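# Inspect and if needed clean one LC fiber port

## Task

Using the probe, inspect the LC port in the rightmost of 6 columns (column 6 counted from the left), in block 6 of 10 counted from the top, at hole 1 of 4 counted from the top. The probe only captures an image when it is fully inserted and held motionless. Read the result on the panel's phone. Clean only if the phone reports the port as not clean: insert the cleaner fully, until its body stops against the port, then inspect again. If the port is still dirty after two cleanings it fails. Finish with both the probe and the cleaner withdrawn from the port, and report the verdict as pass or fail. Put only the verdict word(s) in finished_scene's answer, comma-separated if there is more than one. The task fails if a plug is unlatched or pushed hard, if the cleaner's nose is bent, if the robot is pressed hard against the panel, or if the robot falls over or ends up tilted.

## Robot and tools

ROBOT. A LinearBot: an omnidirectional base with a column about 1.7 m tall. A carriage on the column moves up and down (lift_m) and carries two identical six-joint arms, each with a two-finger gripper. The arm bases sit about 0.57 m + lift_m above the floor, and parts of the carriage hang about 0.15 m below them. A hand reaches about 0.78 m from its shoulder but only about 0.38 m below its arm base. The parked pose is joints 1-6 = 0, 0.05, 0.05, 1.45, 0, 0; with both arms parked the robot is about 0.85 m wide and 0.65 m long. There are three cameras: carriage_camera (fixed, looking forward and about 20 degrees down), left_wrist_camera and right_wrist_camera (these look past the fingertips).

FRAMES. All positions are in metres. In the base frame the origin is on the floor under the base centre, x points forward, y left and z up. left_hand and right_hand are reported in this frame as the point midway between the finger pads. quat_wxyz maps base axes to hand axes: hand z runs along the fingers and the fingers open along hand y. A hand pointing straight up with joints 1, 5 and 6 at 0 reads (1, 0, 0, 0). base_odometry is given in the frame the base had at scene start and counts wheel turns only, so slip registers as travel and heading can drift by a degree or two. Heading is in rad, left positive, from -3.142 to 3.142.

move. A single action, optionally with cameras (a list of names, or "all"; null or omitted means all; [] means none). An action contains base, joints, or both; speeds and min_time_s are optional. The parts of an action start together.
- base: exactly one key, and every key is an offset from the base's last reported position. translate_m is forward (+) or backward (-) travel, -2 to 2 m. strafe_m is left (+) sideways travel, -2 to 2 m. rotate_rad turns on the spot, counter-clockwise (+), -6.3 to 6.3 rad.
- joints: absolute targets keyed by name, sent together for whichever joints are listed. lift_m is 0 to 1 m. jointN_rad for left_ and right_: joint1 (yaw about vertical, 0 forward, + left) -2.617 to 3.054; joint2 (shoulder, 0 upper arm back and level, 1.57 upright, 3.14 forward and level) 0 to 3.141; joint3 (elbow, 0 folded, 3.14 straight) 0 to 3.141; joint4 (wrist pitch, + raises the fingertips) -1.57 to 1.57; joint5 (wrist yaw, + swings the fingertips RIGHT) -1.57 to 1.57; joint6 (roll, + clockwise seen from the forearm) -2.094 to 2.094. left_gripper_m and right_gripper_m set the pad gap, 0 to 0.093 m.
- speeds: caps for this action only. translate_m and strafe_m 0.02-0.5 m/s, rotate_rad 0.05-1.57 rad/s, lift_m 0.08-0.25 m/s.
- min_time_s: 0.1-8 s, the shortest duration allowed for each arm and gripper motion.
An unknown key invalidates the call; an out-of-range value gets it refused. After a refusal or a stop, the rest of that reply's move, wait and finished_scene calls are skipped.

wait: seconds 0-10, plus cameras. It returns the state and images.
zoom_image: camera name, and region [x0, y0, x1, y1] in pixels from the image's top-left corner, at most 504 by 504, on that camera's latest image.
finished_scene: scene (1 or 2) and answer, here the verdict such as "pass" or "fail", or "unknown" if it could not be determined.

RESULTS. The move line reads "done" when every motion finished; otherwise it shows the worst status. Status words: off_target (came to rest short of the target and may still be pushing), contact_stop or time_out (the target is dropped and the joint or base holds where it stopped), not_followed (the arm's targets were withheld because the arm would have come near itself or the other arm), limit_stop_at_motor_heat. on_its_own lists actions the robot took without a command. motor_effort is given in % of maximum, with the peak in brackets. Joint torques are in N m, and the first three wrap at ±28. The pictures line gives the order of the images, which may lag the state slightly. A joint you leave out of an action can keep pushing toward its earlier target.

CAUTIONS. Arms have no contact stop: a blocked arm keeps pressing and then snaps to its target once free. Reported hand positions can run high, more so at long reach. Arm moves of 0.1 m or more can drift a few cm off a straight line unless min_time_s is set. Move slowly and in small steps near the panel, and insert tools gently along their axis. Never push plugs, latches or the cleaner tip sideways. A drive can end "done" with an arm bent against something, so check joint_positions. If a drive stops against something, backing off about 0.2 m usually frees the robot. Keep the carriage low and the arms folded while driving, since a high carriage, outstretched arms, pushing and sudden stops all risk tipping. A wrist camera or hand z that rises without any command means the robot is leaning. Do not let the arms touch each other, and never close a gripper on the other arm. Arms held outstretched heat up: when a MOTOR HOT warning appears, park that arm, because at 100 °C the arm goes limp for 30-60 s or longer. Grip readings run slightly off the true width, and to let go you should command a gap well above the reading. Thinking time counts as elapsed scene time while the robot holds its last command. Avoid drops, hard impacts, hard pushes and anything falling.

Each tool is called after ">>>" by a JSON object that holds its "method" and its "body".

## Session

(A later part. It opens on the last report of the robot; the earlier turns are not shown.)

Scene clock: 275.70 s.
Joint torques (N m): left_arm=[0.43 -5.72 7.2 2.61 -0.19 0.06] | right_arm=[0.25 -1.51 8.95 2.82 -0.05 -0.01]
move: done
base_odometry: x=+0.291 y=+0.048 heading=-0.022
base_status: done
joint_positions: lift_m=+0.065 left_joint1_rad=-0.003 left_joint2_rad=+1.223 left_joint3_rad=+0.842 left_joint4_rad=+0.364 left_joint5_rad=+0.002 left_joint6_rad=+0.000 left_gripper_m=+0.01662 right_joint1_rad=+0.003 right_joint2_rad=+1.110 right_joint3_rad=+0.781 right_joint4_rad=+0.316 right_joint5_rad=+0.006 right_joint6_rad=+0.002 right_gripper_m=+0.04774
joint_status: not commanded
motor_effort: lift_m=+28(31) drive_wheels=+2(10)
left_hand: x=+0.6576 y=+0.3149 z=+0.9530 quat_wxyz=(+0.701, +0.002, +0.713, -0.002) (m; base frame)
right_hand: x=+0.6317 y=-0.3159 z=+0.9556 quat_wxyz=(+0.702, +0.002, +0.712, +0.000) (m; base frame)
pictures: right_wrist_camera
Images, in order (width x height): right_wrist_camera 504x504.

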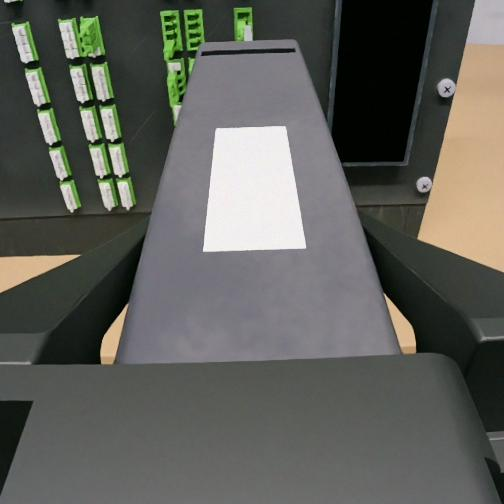

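>>> {"method": "move", "body": {"base": {"translate_m":-0.018}, "speeds": {"translate_m":0.03}, "cameras": ["right_wrist_camera"]}}

>>> {"method": "zoom_image", "body": {"camera": "right_wrist_camera", "region": [200, 0, 300, 60]}}

>>> {"method": "wait", "body": {"seconds": 1, "cameras": ["right_wrist_camera"]}}

>>> {"method": "zoom_image", "body": {"camera": "right_wrist_camera", "region": [200, 0, 300, 60]}}

Scene clock: 315.60 s.
Joint torques (N m): left_arm=[0.46 -5.65 7.17 2.6 -0.17 0.06] | right_arm=[0.21 -4.34 8.91 2.48 -0.05 -0.01]
move: done
base_odometry: x=+0.273 y=+0.049 heading=-0.023
base_status: done
joint_positions: lift_m=+0.065 left_joint1_rad=-0.003 left_joint2_rad=+1.223 left_joint3_rad=+0.842 left_joint4_rad=+0.364 left_joint5_rad=+0.002 left_joint6_rad=+0.000 left_gripper_m=+0.01662 right_joint1_rad=+0.003 right_joint2_rad=+1.139 right_joint3_rad=+0.781 right_joint4_rad=+0.351 right_joint5_rad=+0.006 right_joint6_rad=+0.002 right_gripper_m=+0.04774
joint_status: not commanded
motor_effort: lift_m=+30(33) drive_wheels=-6(11)
left_hand: x=+0.6576 y=+0.3149 z=+0.9530 quat_wxyz=(+0.701, +0.002, +0.713, -0.002) (m; base frame)
right_hand: x=+0.6379 y=-0.3159 z=+0.9530 quat_wxyz=(+0.704, +0.002, +0.710, +0.000) (m; base frame)
pictures: right_wrist_camera
Images, in order (width x height): right_wrist_camera 504x504.

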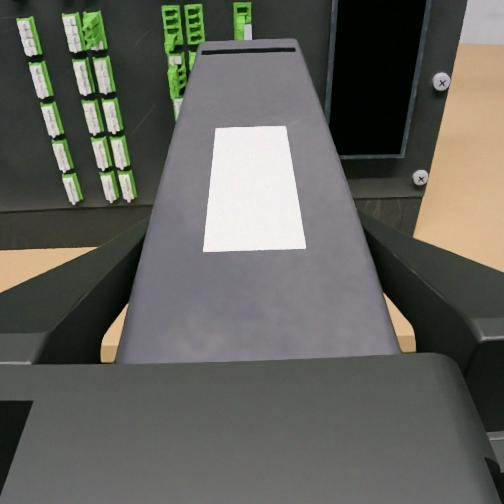

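Scaled by 5.040 from the camera's 504x504 image, which has a finer 720x720 frame.

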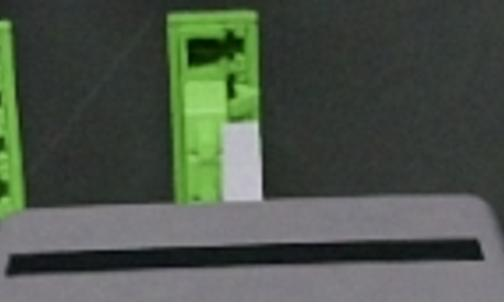

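Scene clock: 316.60 s.
Joint torques (N m): left_arm=[0.44 -5.63 7.21 2.61 -0.16 0.07] | right_arm=[0.24 -4.4 8.96 2.49 -0.04 -0.01]
base_odometry: x=+0.273 y=+0.049 heading=-0.023
base_status: done
joint_positions: lift_m=+0.065 left_joint1_rad=-0.003 left_joint2_rad=+1.223 left_joint3_rad=+0.842 left_joint4_rad=+0.364 left_joint5_rad=+0.002 left_joint6_rad=+0.000 left_gripper_m=+0.01662 right_joint1_rad=+0.003 right_joint2_rad=+1.139 right_joint3_rad=+0.781 right_joint4_rad=+0.352 right_joint5_rad=+0.006 right_joint6_rad=+0.002 right_gripper_m=+0.04774
joint_status: not commanded
motor_effort: lift_m=+29(33) drive_wheels=+2(11)
left_hand: x=+0.6576 y=+0.3149 z=+0.9530 quat_wxyz=(+0.701, +0.002, +0.713, -0.002) (m; base frame)
right_hand: x=+0.6379 y=-0.3159 z=+0.9533 quat_wxyz=(+0.705, +0.002, +0.709, +0.000) (m; base frame)
wait: 1.00 s; at rest by 0.27 s
pictures: right_wrist_camera
Images, in order (width x height): right_wrist_camera 504x504.

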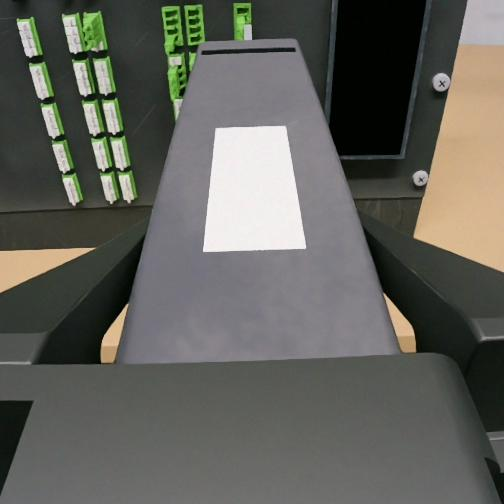

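Scaled by 5.040 from the camera's 504x504 image, which has a finer 720x720 frame.

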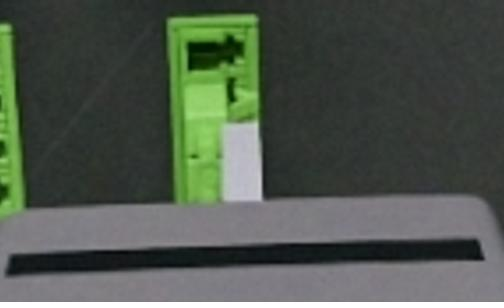

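>>> {"method": "move", "body": {"base": {"strafe_m":0.006}, "joints": {"lift_m":0.072}, "speeds": {"strafe_m":0.02}, "cameras": ["right_wrist_camera"]}}

>>> {"method": "zoom_image", "body": {"camera": "right_wrist_camera", "region": [200, 0, 300, 60]}}

Scene clock: 334.93 s.
Joint torques (N m): left_arm=[0.34 -5.7 7.2 2.57 -0.17 0.07] | right_arm=[0.23 -4.55 8.88 2.43 -0.01 -0.01]
move: done
base_odometry: x=+0.273 y=+0.054 heading=-0.023
base_status: done
joint_positions: lift_m=+0.072 left_joint1_rad=-0.001 left_joint2_rad=+1.224 left_joint3_rad=+0.842 left_joint4_rad=+0.367 left_joint5_rad=+0.001 left_joint6_rad=+0.000 left_gripper_m=+0.01662 right_joint1_rad=+0.003 right_joint2_rad=+1.141 right_joint3_rad=+0.781 right_joint4_rad=+0.358 right_joint5_rad=+0.004 right_joint6_rad=+0.002 right_gripper_m=+0.04774
joint_status: all done
motor_effort: lift_m=+28(36) drive_wheels=+2(8)
left_hand: x=+0.6577 y=+0.3157 z=+0.9604 quat_wxyz=(+0.702, +0.001, +0.713, -0.001) (m; base frame)
right_hand: x=+0.6383 y=-0.3156 z=+0.9609 quat_wxyz=(+0.706, +0.001, +0.708, +0.001) (m; base frame)
pictures: right_wrist_camera
Images, in order (width x height): right_wrist_camera 504x504.

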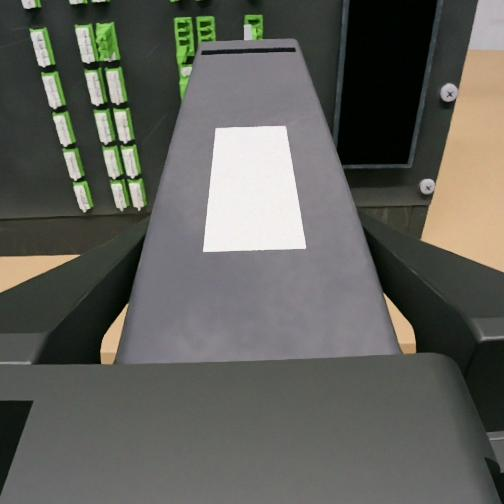

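Scaled by 5.040 from the camera's 504x504 image, which has a finer 720x720 frame.

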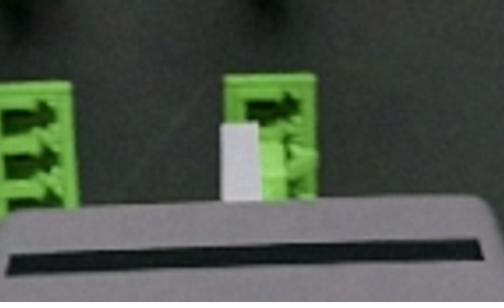

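>>> {"method": "move", "body": {"base": {"strafe_m":-0.004}, "speeds": {"strafe_m":0.02}, "cameras": ["right_wrist_camera"]}}

>>> {"method": "zoom_image", "body": {"camera": "right_wrist_camera", "region": [200, 0, 300, 60]}}

Scene clock: 349.17 s.
Joint torques (N m): left_arm=[0.35 -5.72 7.2 2.58 -0.13 0.06] | right_arm=[0.2 -4.55 8.95 2.43 -0.03 -0.02]
move: done
base_odometry: x=+0.273 y=+0.051 heading=-0.023
base_status: done
joint_positions: lift_m=+0.072 left_joint1_rad=-0.001 left_joint2_rad=+1.224 left_joint3_rad=+0.842 left_joint4_rad=+0.367 left_joint5_rad=+0.001 left_joint6_rad=+0.000 left_gripper_m=+0.01662 right_joint1_rad=+0.003 right_joint2_rad=+1.141 right_joint3_rad=+0.781 right_joint4_rad=+0.358 right_joint5_rad=+0.004 right_joint6_rad=+0.002 right_gripper_m=+0.04774
joint_status: not commanded
motor_effort: lift_m=+26(31) drive_wheels=-5(11)
left_hand: x=+0.6577 y=+0.3157 z=+0.9604 quat_wxyz=(+0.702, +0.001, +0.713, -0.001) (m; base frame)
right_hand: x=+0.6383 y=-0.3156 z=+0.9609 quat_wxyz=(+0.706, +0.001, +0.708, +0.001) (m; base frame)
pictures: right_wrist_camera
Images, in order (width x height): right_wrist_camera 504x504.

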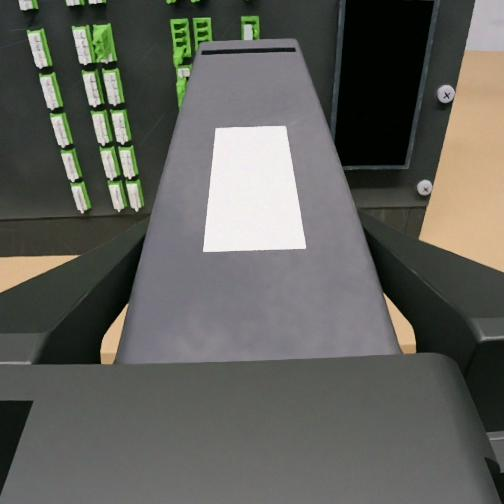

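Scaled by 5.040 from the camera's 504x504 image, which has a finer 720x720 frame.

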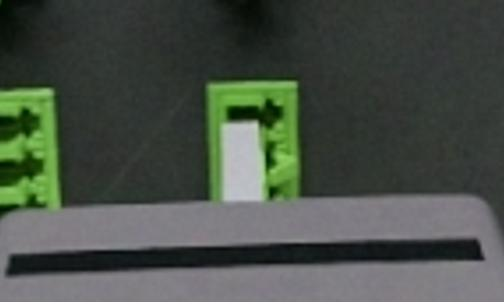

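>>> {"method": "move", "body": {"base": {"translate_m":0.009}, "speeds": {"translate_m":0.02}, "cameras": ["right_wrist_camera"]}}

>>> {"method": "zoom_image", "body": {"camera": "right_wrist_camera", "region": [210, 0, 280, 50]}}

Scene clock: 364.43 s.
Joint torques (N m): left_arm=[0.34 -5.65 7.24 2.58 -0.15 0.08] | right_arm=[0.24 -4.52 8.95 2.43 -0.04 -0.02]
move: done
base_odometry: x=+0.282 y=+0.051 heading=-0.022
base_status: done
joint_positions: lift_m=+0.072 left_joint1_rad=-0.001 left_joint2_rad=+1.224 left_joint3_rad=+0.842 left_joint4_rad=+0.367 left_joint5_rad=+0.001 left_joint6_rad=+0.000 left_gripper_m=+0.01662 right_joint1_rad=+0.003 right_joint2_rad=+1.141 right_joint3_rad=+0.781 right_joint4_rad=+0.358 right_joint5_rad=+0.004 right_joint6_rad=+0.002 right_gripper_m=+0.04774
joint_status: not commanded
motor_effort: lift_m=+31(31) drive_wheels=-7(10)
left_hand: x=+0.6577 y=+0.3157 z=+0.9604 quat_wxyz=(+0.702, +0.001, +0.713, -0.001) (m; base frame)
right_hand: x=+0.6383 y=-0.3156 z=+0.9609 quat_wxyz=(+0.706, +0.001, +0.708, +0.001) (m; base frame)
pictures: right_wrist_camera
Images, in order (width x height): right_wrist_camera 504x504.

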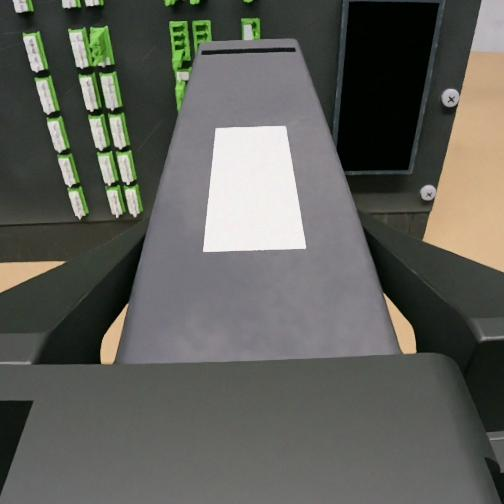

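Scaled by 7.200 from the camera's 504x504 image, which has a finer 720x720 frame.

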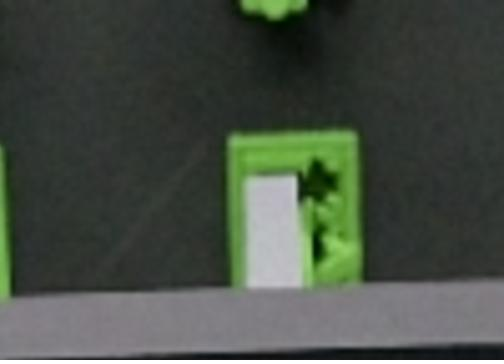

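>>> {"method": "move", "body": {"base": {"translate_m":0.007}, "speeds": {"translate_m":0.02}, "cameras": ["right_wrist_camera"]}}

>>> {"method": "zoom_image", "body": {"camera": "right_wrist_camera", "region": [210, 0, 280, 50]}}

Scene clock: 388.53 s.
Joint torques (N m): left_arm=[0.34 -5.64 7.21 2.58 -0.15 0.07] | right_arm=[0.18 -4.6 8.91 2.45 -0.02 -0.01]
move: done
base_odometry: x=+0.289 y=+0.051 heading=-0.022
base_status: done
joint_positions: lift_m=+0.072 left_joint1_rad=-0.001 left_joint2_rad=+1.224 left_joint3_rad=+0.842 left_joint4_rad=+0.367 left_joint5_rad=+0.001 left_joint6_rad=+0.000 left_gripper_m=+0.01662 right_joint1_rad=+0.003 right_joint2_rad=+1.142 right_joint3_rad=+0.781 right_joint4_rad=+0.358 right_joint5_rad=+0.004 right_joint6_rad=+0.002 right_gripper_m=+0.04774
joint_status: not commanded
motor_effort: lift_m=+30(31) drive_wheels=+3(10)
left_hand: x=+0.6577 y=+0.3157 z=+0.9604 quat_wxyz=(+0.702, +0.001, +0.713, -0.001) (m; base frame)
right_hand: x=+0.6383 y=-0.3156 z=+0.9607 quat_wxyz=(+0.706, +0.001, +0.708, +0.001) (m; base frame)
pictures: right_wrist_camera
Images, in order (width x height): right_wrist_camera 504x504.

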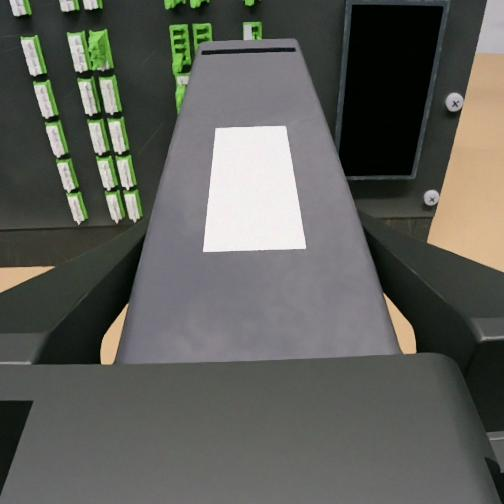

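Scaled by 7.200 from the camera's 504x504 image, which has a finer 720x720 frame.

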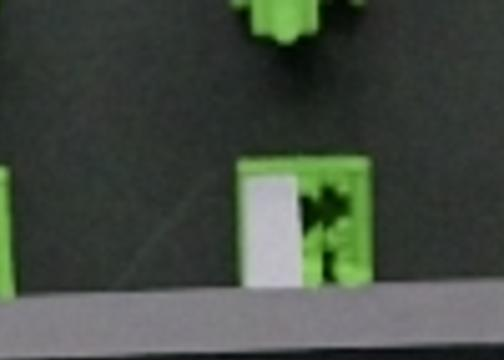

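>>> {"method": "move", "body": {"base": {"strafe_m":-0.003}, "joints": {"lift_m":0.0707}, "speeds": {"strafe_m":0.02}, "cameras": ["right_wrist_camera"]}}

>>> {"method": "zoom_image", "body": {"camera": "right_wrist_camera", "region": [210, 0, 280, 50]}}

Scene clock: 409.43 s.
Joint torques (N m): left_arm=[0.28 -5.56 7.21 2.58 -0.15 0.07] | right_arm=[0.24 -4.63 8.92 2.43 -0.02 0]
move: done
base_odometry: x=+0.289 y=+0.048 heading=-0.021
base_status: done
joint_positions: lift_m=+0.071 left_joint1_rad=-0.001 left_joint2_rad=+1.224 left_joint3_rad=+0.842 left_joint4_rad=+0.366 left_joint5_rad=+0.000 left_joint6_rad=+0.000 left_gripper_m=+0.01662 right_joint1_rad=+0.003 right_joint2_rad=+1.142 right_joint3_rad=+0.781 right_joint4_rad=+0.357 right_joint5_rad=+0.004 right_joint6_rad=+0.002 right_gripper_m=+0.04774
joint_status: all done
motor_effort: lift_m=+27(30) drive_wheels=-5(10)
left_hand: x=+0.6577 y=+0.3160 z=+0.9591 quat_wxyz=(+0.701, +0.000, +0.713, +0.000) (m; base frame)
right_hand: x=+0.6383 y=-0.3155 z=+0.9595 quat_wxyz=(+0.706, +0.001, +0.708, +0.001) (m; base frame)
pictures: right_wrist_camera
Images, in order (width x height): right_wrist_camera 504x504.

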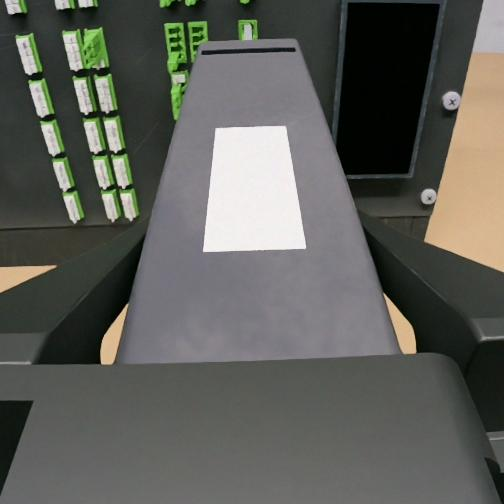

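Scaled by 7.200 from the camera's 504x504 image, which has a finer 720x720 frame.

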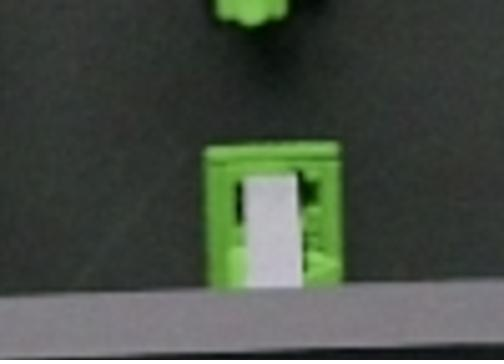

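>>> {"method": "move", "body": {"base": {"strafe_m":0.0025}, "joints": {"lift_m":0.0703}, "speeds": {"strafe_m":0.02}, "cameras": ["right_wrist_camera"]}}

>>> {"method": "zoom_image", "body": {"camera": "right_wrist_camera", "region": [210, 0, 280, 50]}}

Scene clock: 425.40 s.
Joint torques (N m): left_arm=[0.2 -5.6 7.19 2.58 -0.14 0.07] | right_arm=[0.2 -4.64 8.87 2.43 -0.02 -0.01]
move: done
base_odometry: x=+0.289 y=+0.050 heading=-0.021
base_status: done
joint_positions: lift_m=+0.070 left_joint1_rad=+0.000 left_joint2_rad=+1.224 left_joint3_rad=+0.842 left_joint4_rad=+0.366 left_joint5_rad=+0.000 left_joint6_rad=+0.000 left_gripper_m=+0.01662 right_joint1_rad=+0.003 right_joint2_rad=+1.142 right_joint3_rad=+0.781 right_joint4_rad=+0.357 right_joint5_rad=+0.003 right_joint6_rad=+0.002 right_gripper_m=+0.04774
joint_status: all done
motor_effort: lift_m=+26(28) drive_wheels=+1(3)
left_hand: x=+0.6577 y=+0.3164 z=+0.9587 quat_wxyz=(+0.701, +0.000, +0.713, +0.000) (m; base frame)
right_hand: x=+0.6383 y=-0.3154 z=+0.9592 quat_wxyz=(+0.706, +0.000, +0.708, +0.001) (m; base frame)
pictures: right_wrist_camera
Images, in order (width x height): right_wrist_camera 504x504.

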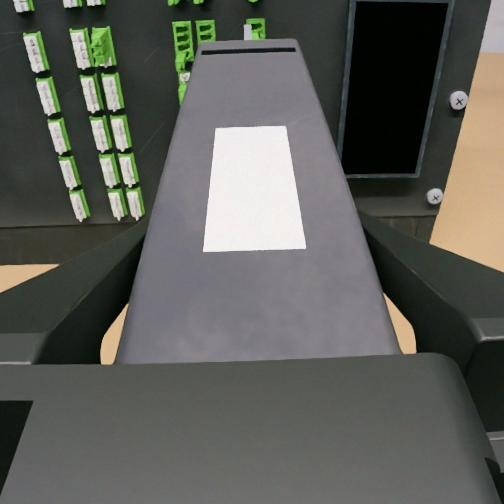

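Scaled by 7.200 from the camera's 504x504 image, which has a finer 720x720 frame.

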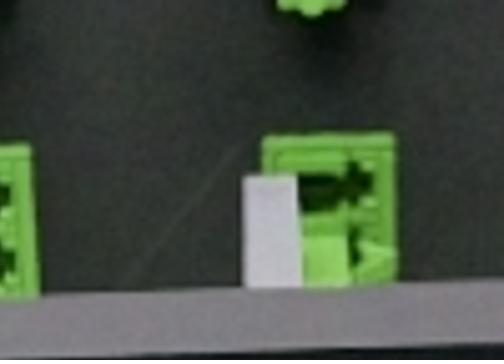

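>>> {"method": "move", "body": {"joints": {"right_joint1_rad":-0.007}, "cameras": ["right_wrist_camera"]}}

>>> {"method": "zoom_image", "body": {"camera": "right_wrist_camera", "region": [210, 0, 280, 50]}}

Scene clock: 436.73 s.
Joint torques (N m): left_arm=[0.28 -5.68 7.21 2.58 -0.14 0.07] | right_arm=[-0.21 -4.59 8.95 2.43 -0.02 -0.01]
move: done
base_odometry: x=+0.289 y=+0.050 heading=-0.021
base_status: not commanded
joint_positions: lift_m=+0.070 left_joint1_rad=+0.000 left_joint2_rad=+1.224 left_joint3_rad=+0.842 left_joint4_rad=+0.366 left_joint5_rad=+0.000 left_joint6_rad=+0.000 left_gripper_m=+0.01662 right_joint1_rad=+0.001 right_joint2_rad=+1.142 right_joint3_rad=+0.781 right_joint4_rad=+0.357 right_joint5_rad=+0.003 right_joint6_rad=+0.002 right_gripper_m=+0.04774
joint_status: all done
motor_effort: lift_m=+26(28) drive_wheels=+1(1)
left_hand: x=+0.6577 y=+0.3164 z=+0.9587 quat_wxyz=(+0.701, +0.000, +0.713, +0.000) (m; base frame)
right_hand: x=+0.6383 y=-0.3165 z=+0.9592 quat_wxyz=(+0.706, +0.001, +0.708, +0.000) (m; base frame)
pictures: right_wrist_camera
Images, in order (width x height): right_wrist_camera 504x504.

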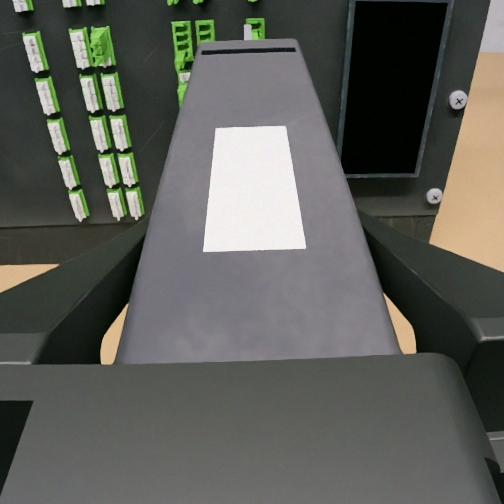

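Scaled by 7.200 from the camera's 504x504 image, which has a finer 720x720 frame.

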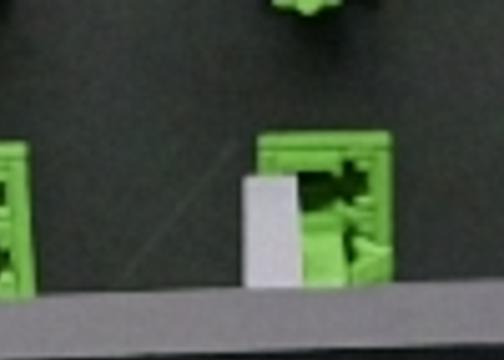

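>>> {"method": "move", "body": {"joints": {"right_joint1_rad":-0.012}, "cameras": ["right_wrist_camera"]}}

>>> {"method": "zoom_image", "body": {"camera": "right_wrist_camera", "region": [210, 0, 280, 50]}}

Scene clock: 448.47 s.
Joint torques (N m): left_arm=[0.25 -5.7 7.23 2.58 -0.15 0.07] | right_arm=[-0.21 -4.6 8.94 2.43 -0.01 -0.01]
move: done
base_odometry: x=+0.289 y=+0.050 heading=-0.021
base_status: not commanded
joint_positions: lift_m=+0.070 left_joint1_rad=+0.000 left_joint2_rad=+1.224 left_joint3_rad=+0.842 left_joint4_rad=+0.366 left_joint5_rad=+0.000 left_joint6_rad=+0.000 left_gripper_m=+0.01662 right_joint1_rad=-0.004 right_joint2_rad=+1.142 right_joint3_rad=+0.781 right_joint4_rad=+0.357 right_joint5_rad=+0.003 right_joint6_rad=+0.002 right_gripper_m=+0.04774
joint_status: all done
motor_effort: lift_m=+26(29) drive_wheels=+0(1)
left_hand: x=+0.6577 y=+0.3164 z=+0.9587 quat_wxyz=(+0.701, +0.000, +0.713, +0.000) (m; base frame)
right_hand: x=+0.6383 y=-0.3185 z=+0.9592 quat_wxyz=(+0.706, +0.003, +0.708, -0.002) (m; base frame)
pictures: right_wrist_camera
Images, in order (width x height): right_wrist_camera 504x504.

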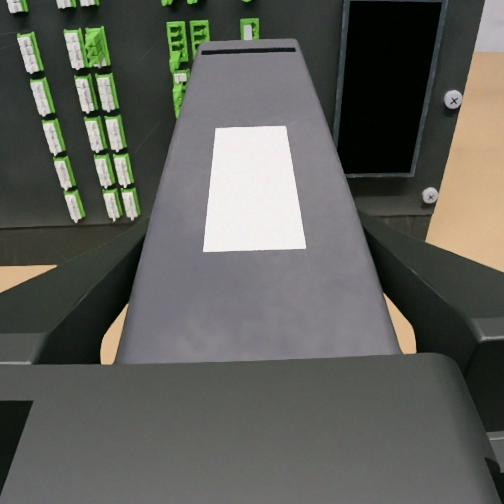

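Scaled by 7.200 from the camera's 504x504 image, which has a finer 720x720 frame.

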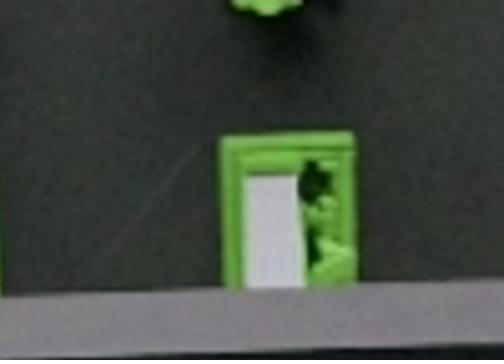

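>>> {"method": "move", "body": {"joints": {"right_joint1_rad":-0.0131}, "base": {"translate_m":0.003}, "speeds": {"translate_m":0.02}, "cameras": ["right_wrist_camera"]}}

>>> {"method": "zoom_image", "body": {"camera": "right_wrist_camera", "region": [210, 0, 280, 50]}}

Scene clock: 460.67 s.
Joint torques (N m): left_arm=[0.27 -5.71 7.28 2.58 -0.16 0.07] | right_arm=[-0.31 -4.67 8.92 2.43 -0.02 -0.01]
move: done
base_odometry: x=+0.292 y=+0.050 heading=-0.021
base_status: done
joint_positions: lift_m=+0.070 left_joint1_rad=+0.000 left_joint2_rad=+1.224 left_joint3_rad=+0.842 left_joint4_rad=+0.366 left_joint5_rad=+0.000 left_joint6_rad=+0.000 left_gripper_m=+0.01662 right_joint1_rad=-0.004 right_joint2_rad=+1.142 right_joint3_rad=+0.781 right_joint4_rad=+0.358 right_joint5_rad=+0.003 right_joint6_rad=+0.002 right_gripper_m=+0.04774
joint_status: all done
motor_effort: lift_m=+29(29) drive_wheels=-2(7)
left_hand: x=+0.6577 y=+0.3164 z=+0.9587 quat_wxyz=(+0.701, +0.000, +0.713, +0.000) (m; base frame)
right_hand: x=+0.6384 y=-0.3185 z=+0.9591 quat_wxyz=(+0.706, +0.003, +0.708, -0.002) (m; base frame)
pictures: right_wrist_camera
Images, in order (width x height): right_wrist_camera 504x504.

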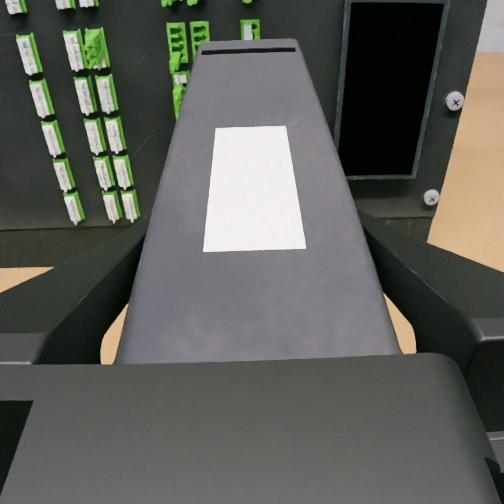

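Scaled by 7.200 from the camera's 504x504 image, which has a finer 720x720 frame.

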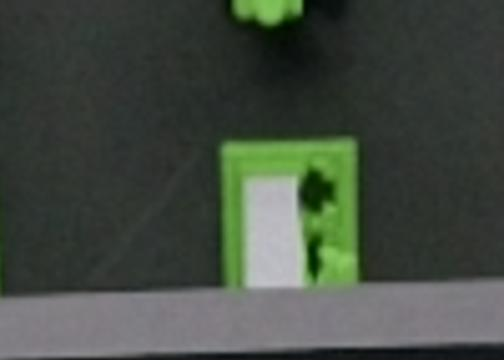

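>>> {"method": "move", "body": {"joints": {"right_joint1_rad":-0.0155}, "base": {"translate_m":0.003}, "speeds": {"translate_m":0.02}, "cameras": ["right_wrist_camera"]}}

>>> {"method": "zoom_image", "body": {"camera": "right_wrist_camera", "region": [210, 0, 280, 50]}}

Scene clock: 470.27 s.
Joint torques (N m): left_arm=[0.27 -5.68 7.19 2.59 -0.15 0.07] | right_arm=[-0.23 -4.64 8.95 2.42 -0.01 -0.01]
move: done
base_odometry: x=+0.295 y=+0.050 heading=-0.021
base_status: done
joint_positions: lift_m=+0.070 left_joint1_rad=+0.000 left_joint2_rad=+1.224 left_joint3_rad=+0.842 left_joint4_rad=+0.366 left_joint5_rad=+0.000 left_joint6_rad=+0.000 left_gripper_m=+0.01662 right_joint1_rad=-0.008 right_joint2_rad=+1.142 right_joint3_rad=+0.781 right_joint4_rad=+0.358 right_joint5_rad=+0.003 right_joint6_rad=+0.002 right_gripper_m=+0.04774
joint_status: all done
motor_effort: lift_m=+27(30) drive_wheels=-1(8)
left_hand: x=+0.6577 y=+0.3164 z=+0.9587 quat_wxyz=(+0.701, +0.000, +0.713, +0.000) (m; base frame)
right_hand: x=+0.6384 y=-0.3199 z=+0.9592 quat_wxyz=(+0.706, +0.004, +0.708, -0.003) (m; base frame)
pictures: right_wrist_camera
Images, in order (width x height): right_wrist_camera 504x504.

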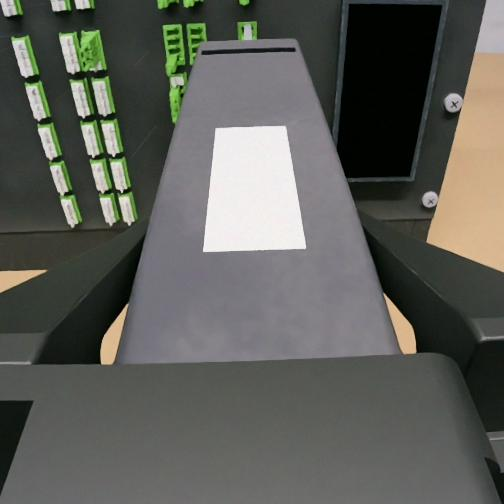

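Scaled by 7.200 from the camera's 504x504 image, which has a finer 720x720 frame.

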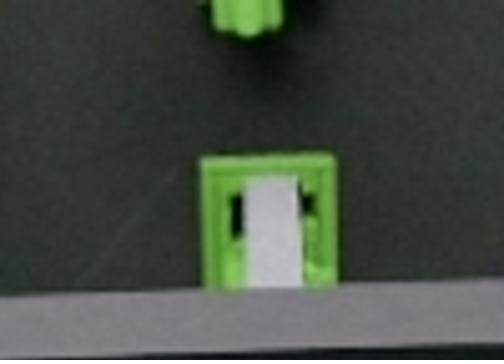

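>>> {"method": "move", "body": {"cameras": ["carriage_camera"]}}

>>> {"method": "zoom_image", "body": {"camera": "carriage_camera", "region": [310, 170, 380, 240]}}

Scene clock: 497.83 s.
Joint torques (N m): left_arm=[0.28 -5.67 7.21 2.58 -0.14 0.07] | right_arm=[-0.25 -4.64 8.94 2.42 -0.01 -0.01]
base_odometry: x=+0.295 y=+0.050 heading=-0.021
base_status: done
joint_positions: lift_m=+0.070 left_joint1_rad=+0.000 left_joint2_rad=+1.224 left_joint3_rad=+0.842 left_joint4_rad=+0.366 left_joint5_rad=+0.000 left_joint6_rad=+0.000 left_gripper_m=+0.01662 right_joint1_rad=-0.008 right_joint2_rad=+1.142 right_joint3_rad=+0.781 right_joint4_rad=+0.358 right_joint5_rad=+0.003 right_joint6_rad=+0.002 right_gripper_m=+0.04774
joint_status: all done
motor_effort: lift_m=+27(30) drive_wheels=-1(8)
left_hand: x=+0.6577 y=+0.3164 z=+0.9587 quat_wxyz=(+0.701, +0.000, +0.713, +0.000) (m; base frame)
right_hand: x=+0.6384 y=-0.3199 z=+0.9591 quat_wxyz=(+0.706, +0.004, +0.708, -0.003) (m; base frame)
pictures: carriage_camera
Images, in order (width x height): carriage_camera 504x504.

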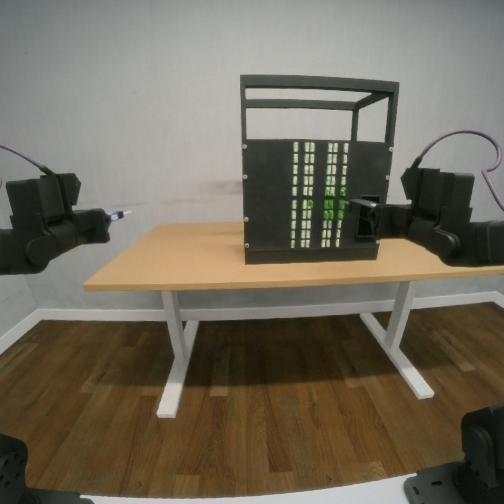

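Scaled by 7.200 from the camera's 504x504 image, which has a finer 720x720 frame.

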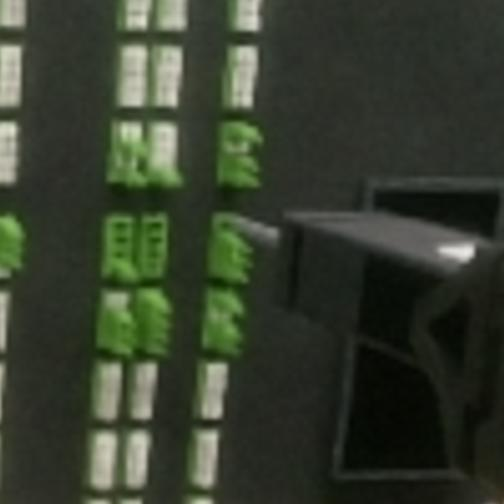

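>>> {"method": "move", "body": {"joints": {"right_joint1_rad":0.006,"lift_m":0.0673}, "base": {"translate_m":0.004}, "speeds": {"translate_m":0.02}, "cameras": ["right_wrist_camera"]}}

>>> {"method": "zoom_image", "body": {"camera": "right_wrist_camera", "region": [210, 0, 280, 50]}}

Scene clock: 517.60 s.
Joint torques (N m): left_arm=[0.27 -5.7 7.23 2.61 -0.14 0.07] | right_arm=[1.17 -4.7 8.9 2.43 -0.01 -0.02]
move: done
base_odometry: x=+0.299 y=+0.050 heading=-0.021
base_status: done
joint_positions: lift_m=+0.067 left_joint1_rad=+0.000 left_joint2_rad=+1.224 left_joint3_rad=+0.842 left_joint4_rad=+0.364 left_joint5_rad=+0.000 left_joint6_rad=+0.000 left_gripper_m=+0.01662 right_joint1_rad=-0.001 right_joint2_rad=+1.142 right_joint3_rad=+0.781 right_joint4_rad=+0.358 right_joint5_rad=+0.003 right_joint6_rad=+0.002 right_gripper_m=+0.04774
joint_status: all done
motor_effort: lift_m=+27(31) drive_wheels=+1(9)
left_hand: x=+0.6576 y=+0.3164 z=+0.9551 quat_wxyz=(+0.701, +0.000, +0.714, +0.000) (m; base frame)
right_hand: x=+0.6384 y=-0.3171 z=+0.9561 quat_wxyz=(+0.706, +0.002, +0.708, -0.001) (m; base frame)
pictures: right_wrist_camera
Images, in order (width x height): right_wrist_camera 504x504.

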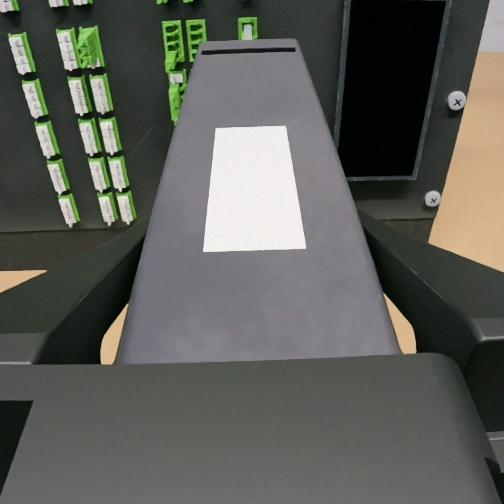

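Scaled by 7.200 from the camera's 504x504 image, which has a finer 720x720 frame.

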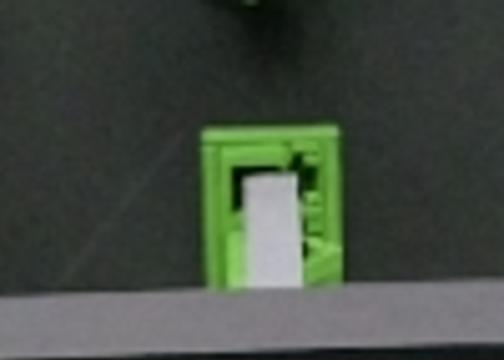

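>>> {"method": "move", "body": {"joints": {"right_joint1_rad":0.0085,"lift_m":0.0665}, "base": {"translate_m":0.003}, "speeds": {"translate_m":0.02}, "cameras": ["right_wrist_camera"]}}

>>> {"method": "zoom_image", "body": {"camera": "right_wrist_camera", "region": [210, 0, 280, 50]}}

Scene clock: 540.40 s.
Joint torques (N m): left_arm=[0.25 -5.63 7.17 2.62 -0.14 0.06] | right_arm=[1.39 -3.37 8.95 2.57 0 -0.02]
move: done
base_odometry: x=+0.302 y=+0.050 heading=-0.021
base_status: done
joint_positions: lift_m=+0.067 left_joint1_rad=+0.000 left_joint2_rad=+1.224 left_joint3_rad=+0.842 left_joint4_rad=+0.363 left_joint5_rad=+0.000 left_joint6_rad=+0.000 left_gripper_m=+0.01662 right_joint1_rad=-0.001 right_joint2_rad=+1.129 right_joint3_rad=+0.781 right_joint4_rad=+0.343 right_joint5_rad=+0.003 right_joint6_rad=+0.002 right_gripper_m=+0.04774
joint_status: all done
motor_effort: lift_m=+29(29) drive_wheels=+1(9)
left_hand: x=+0.6576 y=+0.3164 z=+0.9542 quat_wxyz=(+0.700, +0.000, +0.714, +0.000) (m; base frame)
right_hand: x=+0.6357 y=-0.3171 z=+0.9566 quat_wxyz=(+0.705, +0.002, +0.709, -0.001) (m; base frame)
pictures: right_wrist_camera
Images, in order (width x height): right_wrist_camera 504x504.

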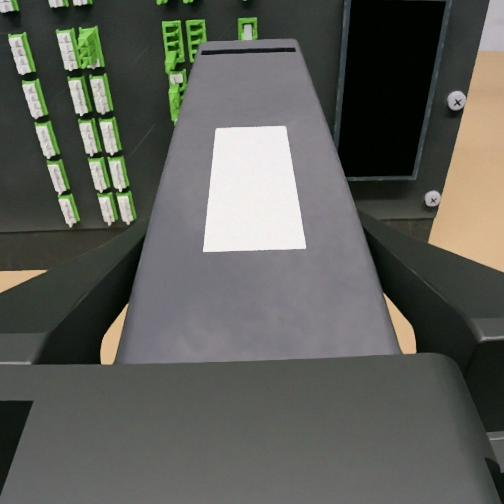

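Scaled by 7.200 from the camera's 504x504 image, which has a finer 720x720 frame.

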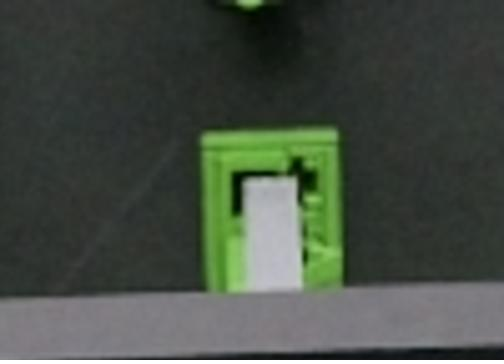

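>>> {"method": "move", "body": {"base": {"translate_m":-0.006}, "joints": {"lift_m":0.0675,"right_joint1_rad":0.0085}, "speeds": {"translate_m":0.02}, "cameras": ["right_wrist_camera"]}}

>>> {"method": "zoom_image", "body": {"camera": "right_wrist_camera", "region": [210, 0, 280, 50]}}

Scene clock: 560.37 s.
Joint torques (N m): left_arm=[0.27 -5.65 7.21 2.61 -0.15 0.07] | right_arm=[1.43 -4.23 8.96 2.49 -0.01 -0.01]
move: done
base_odometry: x=+0.296 y=+0.050 heading=-0.021
base_status: done
joint_positions: lift_m=+0.067 left_joint1_rad=+0.000 left_joint2_rad=+1.224 left_joint3_rad=+0.842 left_joint4_rad=+0.364 left_joint5_rad=+0.000 left_joint6_rad=+0.000 left_gripper_m=+0.01662 right_joint1_rad=-0.001 right_joint2_rad=+1.138 right_joint3_rad=+0.781 right_joint4_rad=+0.353 right_joint5_rad=+0.003 right_joint6_rad=+0.002 right_gripper_m=+0.04774
joint_status: all done
motor_effort: lift_m=+29(33) drive_wheels=-1(10)
left_hand: x=+0.6576 y=+0.3164 z=+0.9552 quat_wxyz=(+0.701, +0.000, +0.714, +0.000) (m; base frame)
right_hand: x=+0.6376 y=-0.3171 z=+0.9563 quat_wxyz=(+0.706, +0.002, +0.709, -0.001) (m; base frame)
pictures: right_wrist_camera
Images, in order (width x height): right_wrist_camera 504x504.

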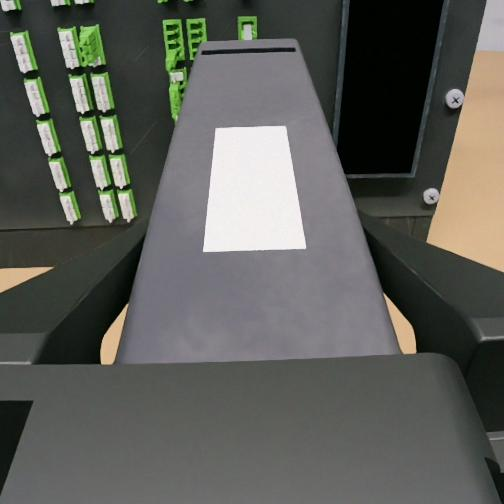

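Scaled by 7.200 from the camera's 504x504 image, which has a finer 720x720 frame.

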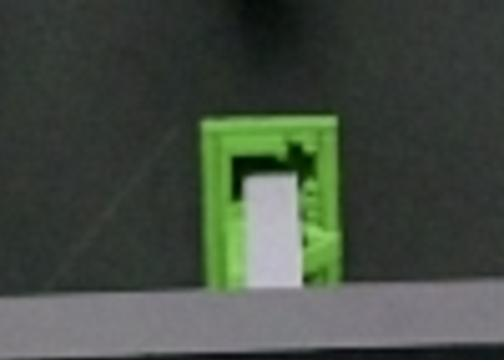

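>>> {"method": "move", "body": {"joints": {"lift_m":0.069,"right_joint1_rad":0.0115}, "cameras": ["right_wrist_camera"]}}

>>> {"method": "zoom_image", "body": {"camera": "right_wrist_camera", "region": [210, 0, 280, 50]}}

Scene clock: 571.60 s.
Joint torques (N m): left_arm=[0.28 -5.71 7.21 2.61 -0.14 0.07] | right_arm=[1.32 -4.34 8.91 2.45 -0.01 -0.01]
move: done
base_odometry: x=+0.296 y=+0.050 heading=-0.021
base_status: not commanded
joint_positions: lift_m=+0.069 left_joint1_rad=+0.000 left_joint2_rad=+1.224 left_joint3_rad=+0.842 left_joint4_rad=+0.364 left_joint5_rad=+0.000 left_joint6_rad=+0.000 left_gripper_m=+0.01662 right_joint1_rad=+0.003 right_joint2_rad=+1.139 right_joint3_rad=+0.781 right_joint4_rad=+0.356 right_joint5_rad=+0.003 right_joint6_rad=+0.002 right_gripper_m=+0.04774
joint_status: all done
motor_effort: lift_m=+34(34) drive_wheels=-2(2)
left_hand: x=+0.6576 y=+0.3164 z=+0.9566 quat_wxyz=(+0.701, +0.000, +0.714, +0.000) (m; base frame)
right_hand: x=+0.6378 y=-0.3154 z=+0.9582 quat_wxyz=(+0.706, +0.000, +0.708, +0.001) (m; base frame)
pictures: right_wrist_camera
Images, in order (width x height): right_wrist_camera 504x504.

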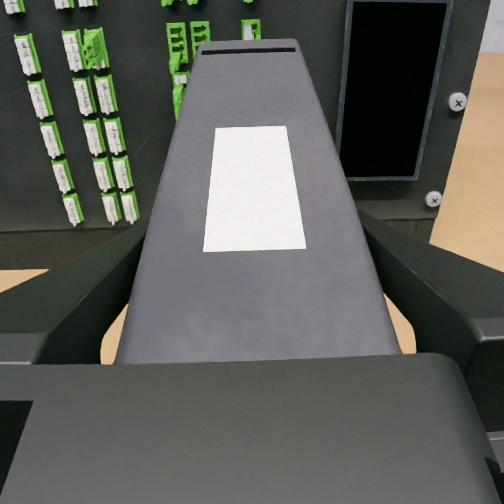

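Scaled by 7.200 from the camera's 504x504 image, which has a finer 720x720 frame.

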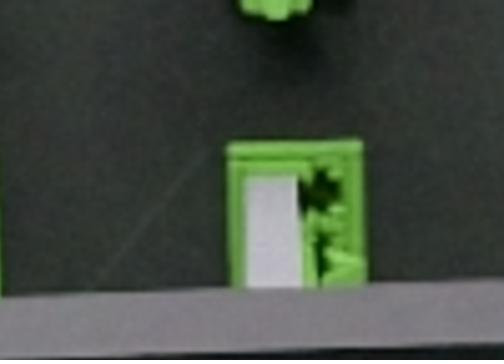

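>>> {"method": "move", "body": {"joints": {"lift_m":0.0684,"right_joint1_rad":-0.0065}, "cameras": ["right_wrist_camera"]}}

>>> {"method": "zoom_image", "body": {"camera": "right_wrist_camera", "region": [210, 0, 280, 50]}}

Scene clock: 583.37 s.
Joint torques (N m): left_arm=[0.25 -5.67 7.21 2.61 -0.15 0.07] | right_arm=[-0.1 -4.33 8.92 2.45 -0.02 -0.01]
move: done
base_odometry: x=+0.296 y=+0.050 heading=-0.021
base_status: not commanded
joint_positions: lift_m=+0.068 left_joint1_rad=+0.000 left_joint2_rad=+1.224 left_joint3_rad=+0.842 left_joint4_rad=+0.364 left_joint5_rad=+0.000 left_joint6_rad=+0.000 left_gripper_m=+0.01662 right_joint1_rad=+0.000 right_joint2_rad=+1.139 right_joint3_rad=+0.781 right_joint4_rad=+0.356 right_joint5_rad=+0.003 right_joint6_rad=+0.002 right_gripper_m=+0.04774
joint_status: all done
motor_effort: lift_m=+26(29) drive_wheels=-2(2)
left_hand: x=+0.6576 y=+0.3164 z=+0.9563 quat_wxyz=(+0.701, +0.000, +0.714, +0.000) (m; base frame)
right_hand: x=+0.6378 y=-0.3168 z=+0.9580 quat_wxyz=(+0.706, +0.002, +0.708, +0.000) (m; base frame)
pictures: right_wrist_camera
Images, in order (width x height): right_wrist_camera 504x504.

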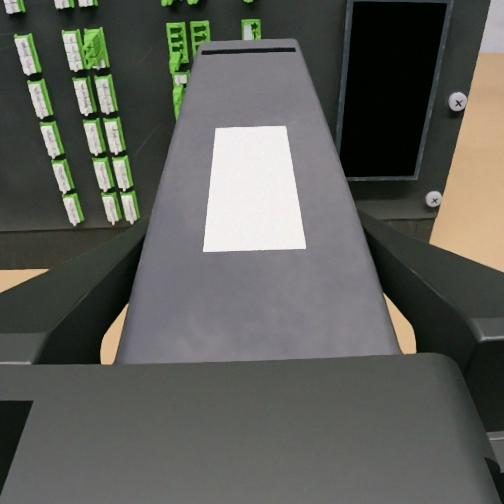

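Scaled by 7.200 from the camera's 504x504 image, which has a finer 720x720 frame.

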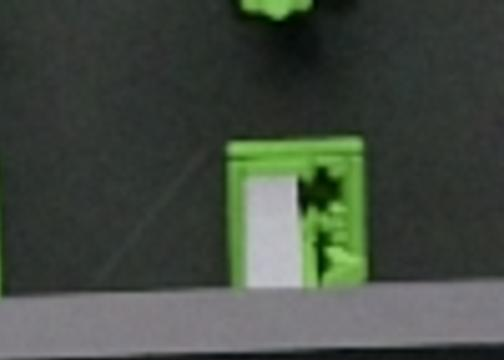

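>>> {"method": "wait", "body": {"seconds": 0.5, "cameras": ["right_wrist_camera"]}}

>>> {"method": "zoom_image", "body": {"camera": "right_wrist_camera", "region": [210, 0, 280, 50]}}

Scene clock: 590.53 s.
Joint torques (N m): left_arm=[0.28 -5.7 7.21 2.6 -0.15 0.07] | right_arm=[-0.09 -4.31 8.91 2.45 -0.01 -0.01]
base_odometry: x=+0.296 y=+0.050 heading=-0.021
base_status: not commanded
joint_positions: lift_m=+0.068 left_joint1_rad=+0.000 left_joint2_rad=+1.224 left_joint3_rad=+0.842 left_joint4_rad=+0.364 left_joint5_rad=+0.000 left_joint6_rad=+0.000 left_gripper_m=+0.01662 right_joint1_rad=+0.000 right_joint2_rad=+1.139 right_joint3_rad=+0.781 right_joint4_rad=+0.356 right_joint5_rad=+0.003 right_joint6_rad=+0.002 right_gripper_m=+0.04774
joint_status: all done
motor_effort: lift_m=+29(29) drive_wheels=-1(2)
left_hand: x=+0.6576 y=+0.3164 z=+0.9563 quat_wxyz=(+0.701, +0.000, +0.714, +0.000) (m; base frame)
right_hand: x=+0.6378 y=-0.3168 z=+0.9580 quat_wxyz=(+0.706, +0.002, +0.708, +0.000) (m; base frame)
wait: 0.50 s; at rest from the start
pictures: right_wrist_camera
Images, in order (width x height): right_wrist_camera 504x504.

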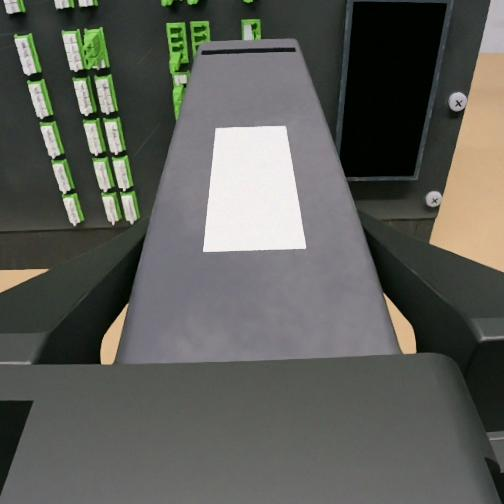

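Scaled by 7.200 from the camera's 504x504 image, which has a finer 720x720 frame.

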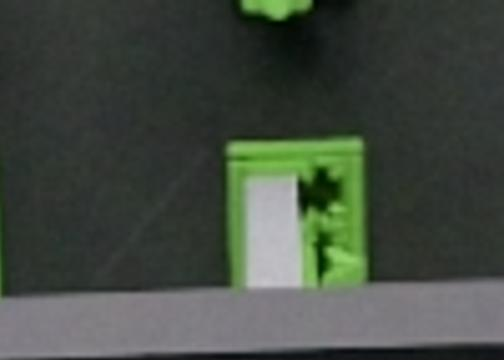

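>>> {"method": "move", "body": {"joints": {"lift_m":0.068,"right_joint1_rad":-0.008}, "cameras": ["right_wrist_camera"]}}

>>> {"method": "zoom_image", "body": {"camera": "right_wrist_camera", "region": [210, 0, 280, 50]}}

Scene clock: 598.37 s.
Joint torques (N m): left_arm=[0.27 -5.68 7.2 2.6 -0.14 0.06] | right_arm=[-0.25 -4.31 8.92 2.45 -0.02 -0.01]
move: done
base_odometry: x=+0.296 y=+0.050 heading=-0.021
base_status: not commanded
joint_positions: lift_m=+0.068 left_joint1_rad=+0.000 left_joint2_rad=+1.224 left_joint3_rad=+0.842 left_joint4_rad=+0.364 left_joint5_rad=+0.000 left_joint6_rad=+0.000 left_gripper_m=+0.01662 right_joint1_rad=+0.000 right_joint2_rad=+1.139 right_joint3_rad=+0.781 right_joint4_rad=+0.356 right_joint5_rad=+0.003 right_joint6_rad=+0.002 right_gripper_m=+0.04774
joint_status: all done
motor_effort: lift_m=+22(30) drive_wheels=-1(2)
left_hand: x=+0.6576 y=+0.3164 z=+0.9560 quat_wxyz=(+0.701, +0.000, +0.714, +0.000) (m; base frame)
right_hand: x=+0.6378 y=-0.3168 z=+0.9576 quat_wxyz=(+0.706, +0.002, +0.708, +0.000) (m; base frame)
pictures: right_wrist_camera
Images, in order (width x height): right_wrist_camera 504x504.

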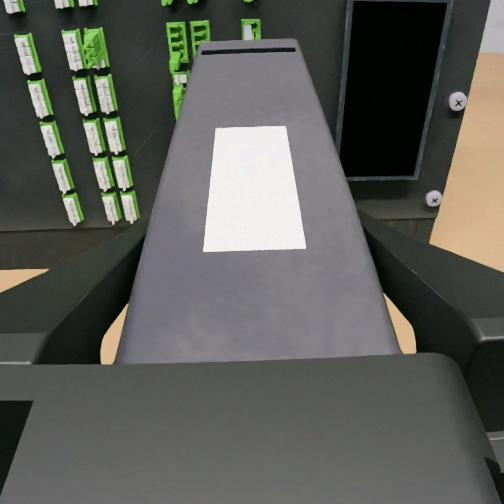

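Scaled by 7.200 from the camera's 504x504 image, which has a finer 720x720 frame.

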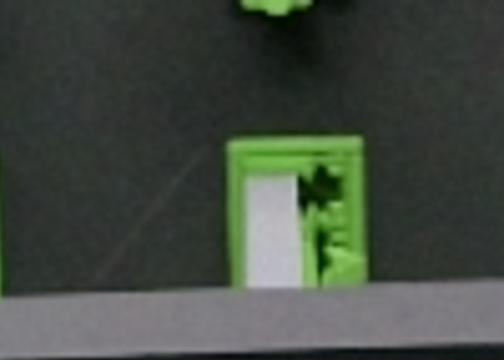

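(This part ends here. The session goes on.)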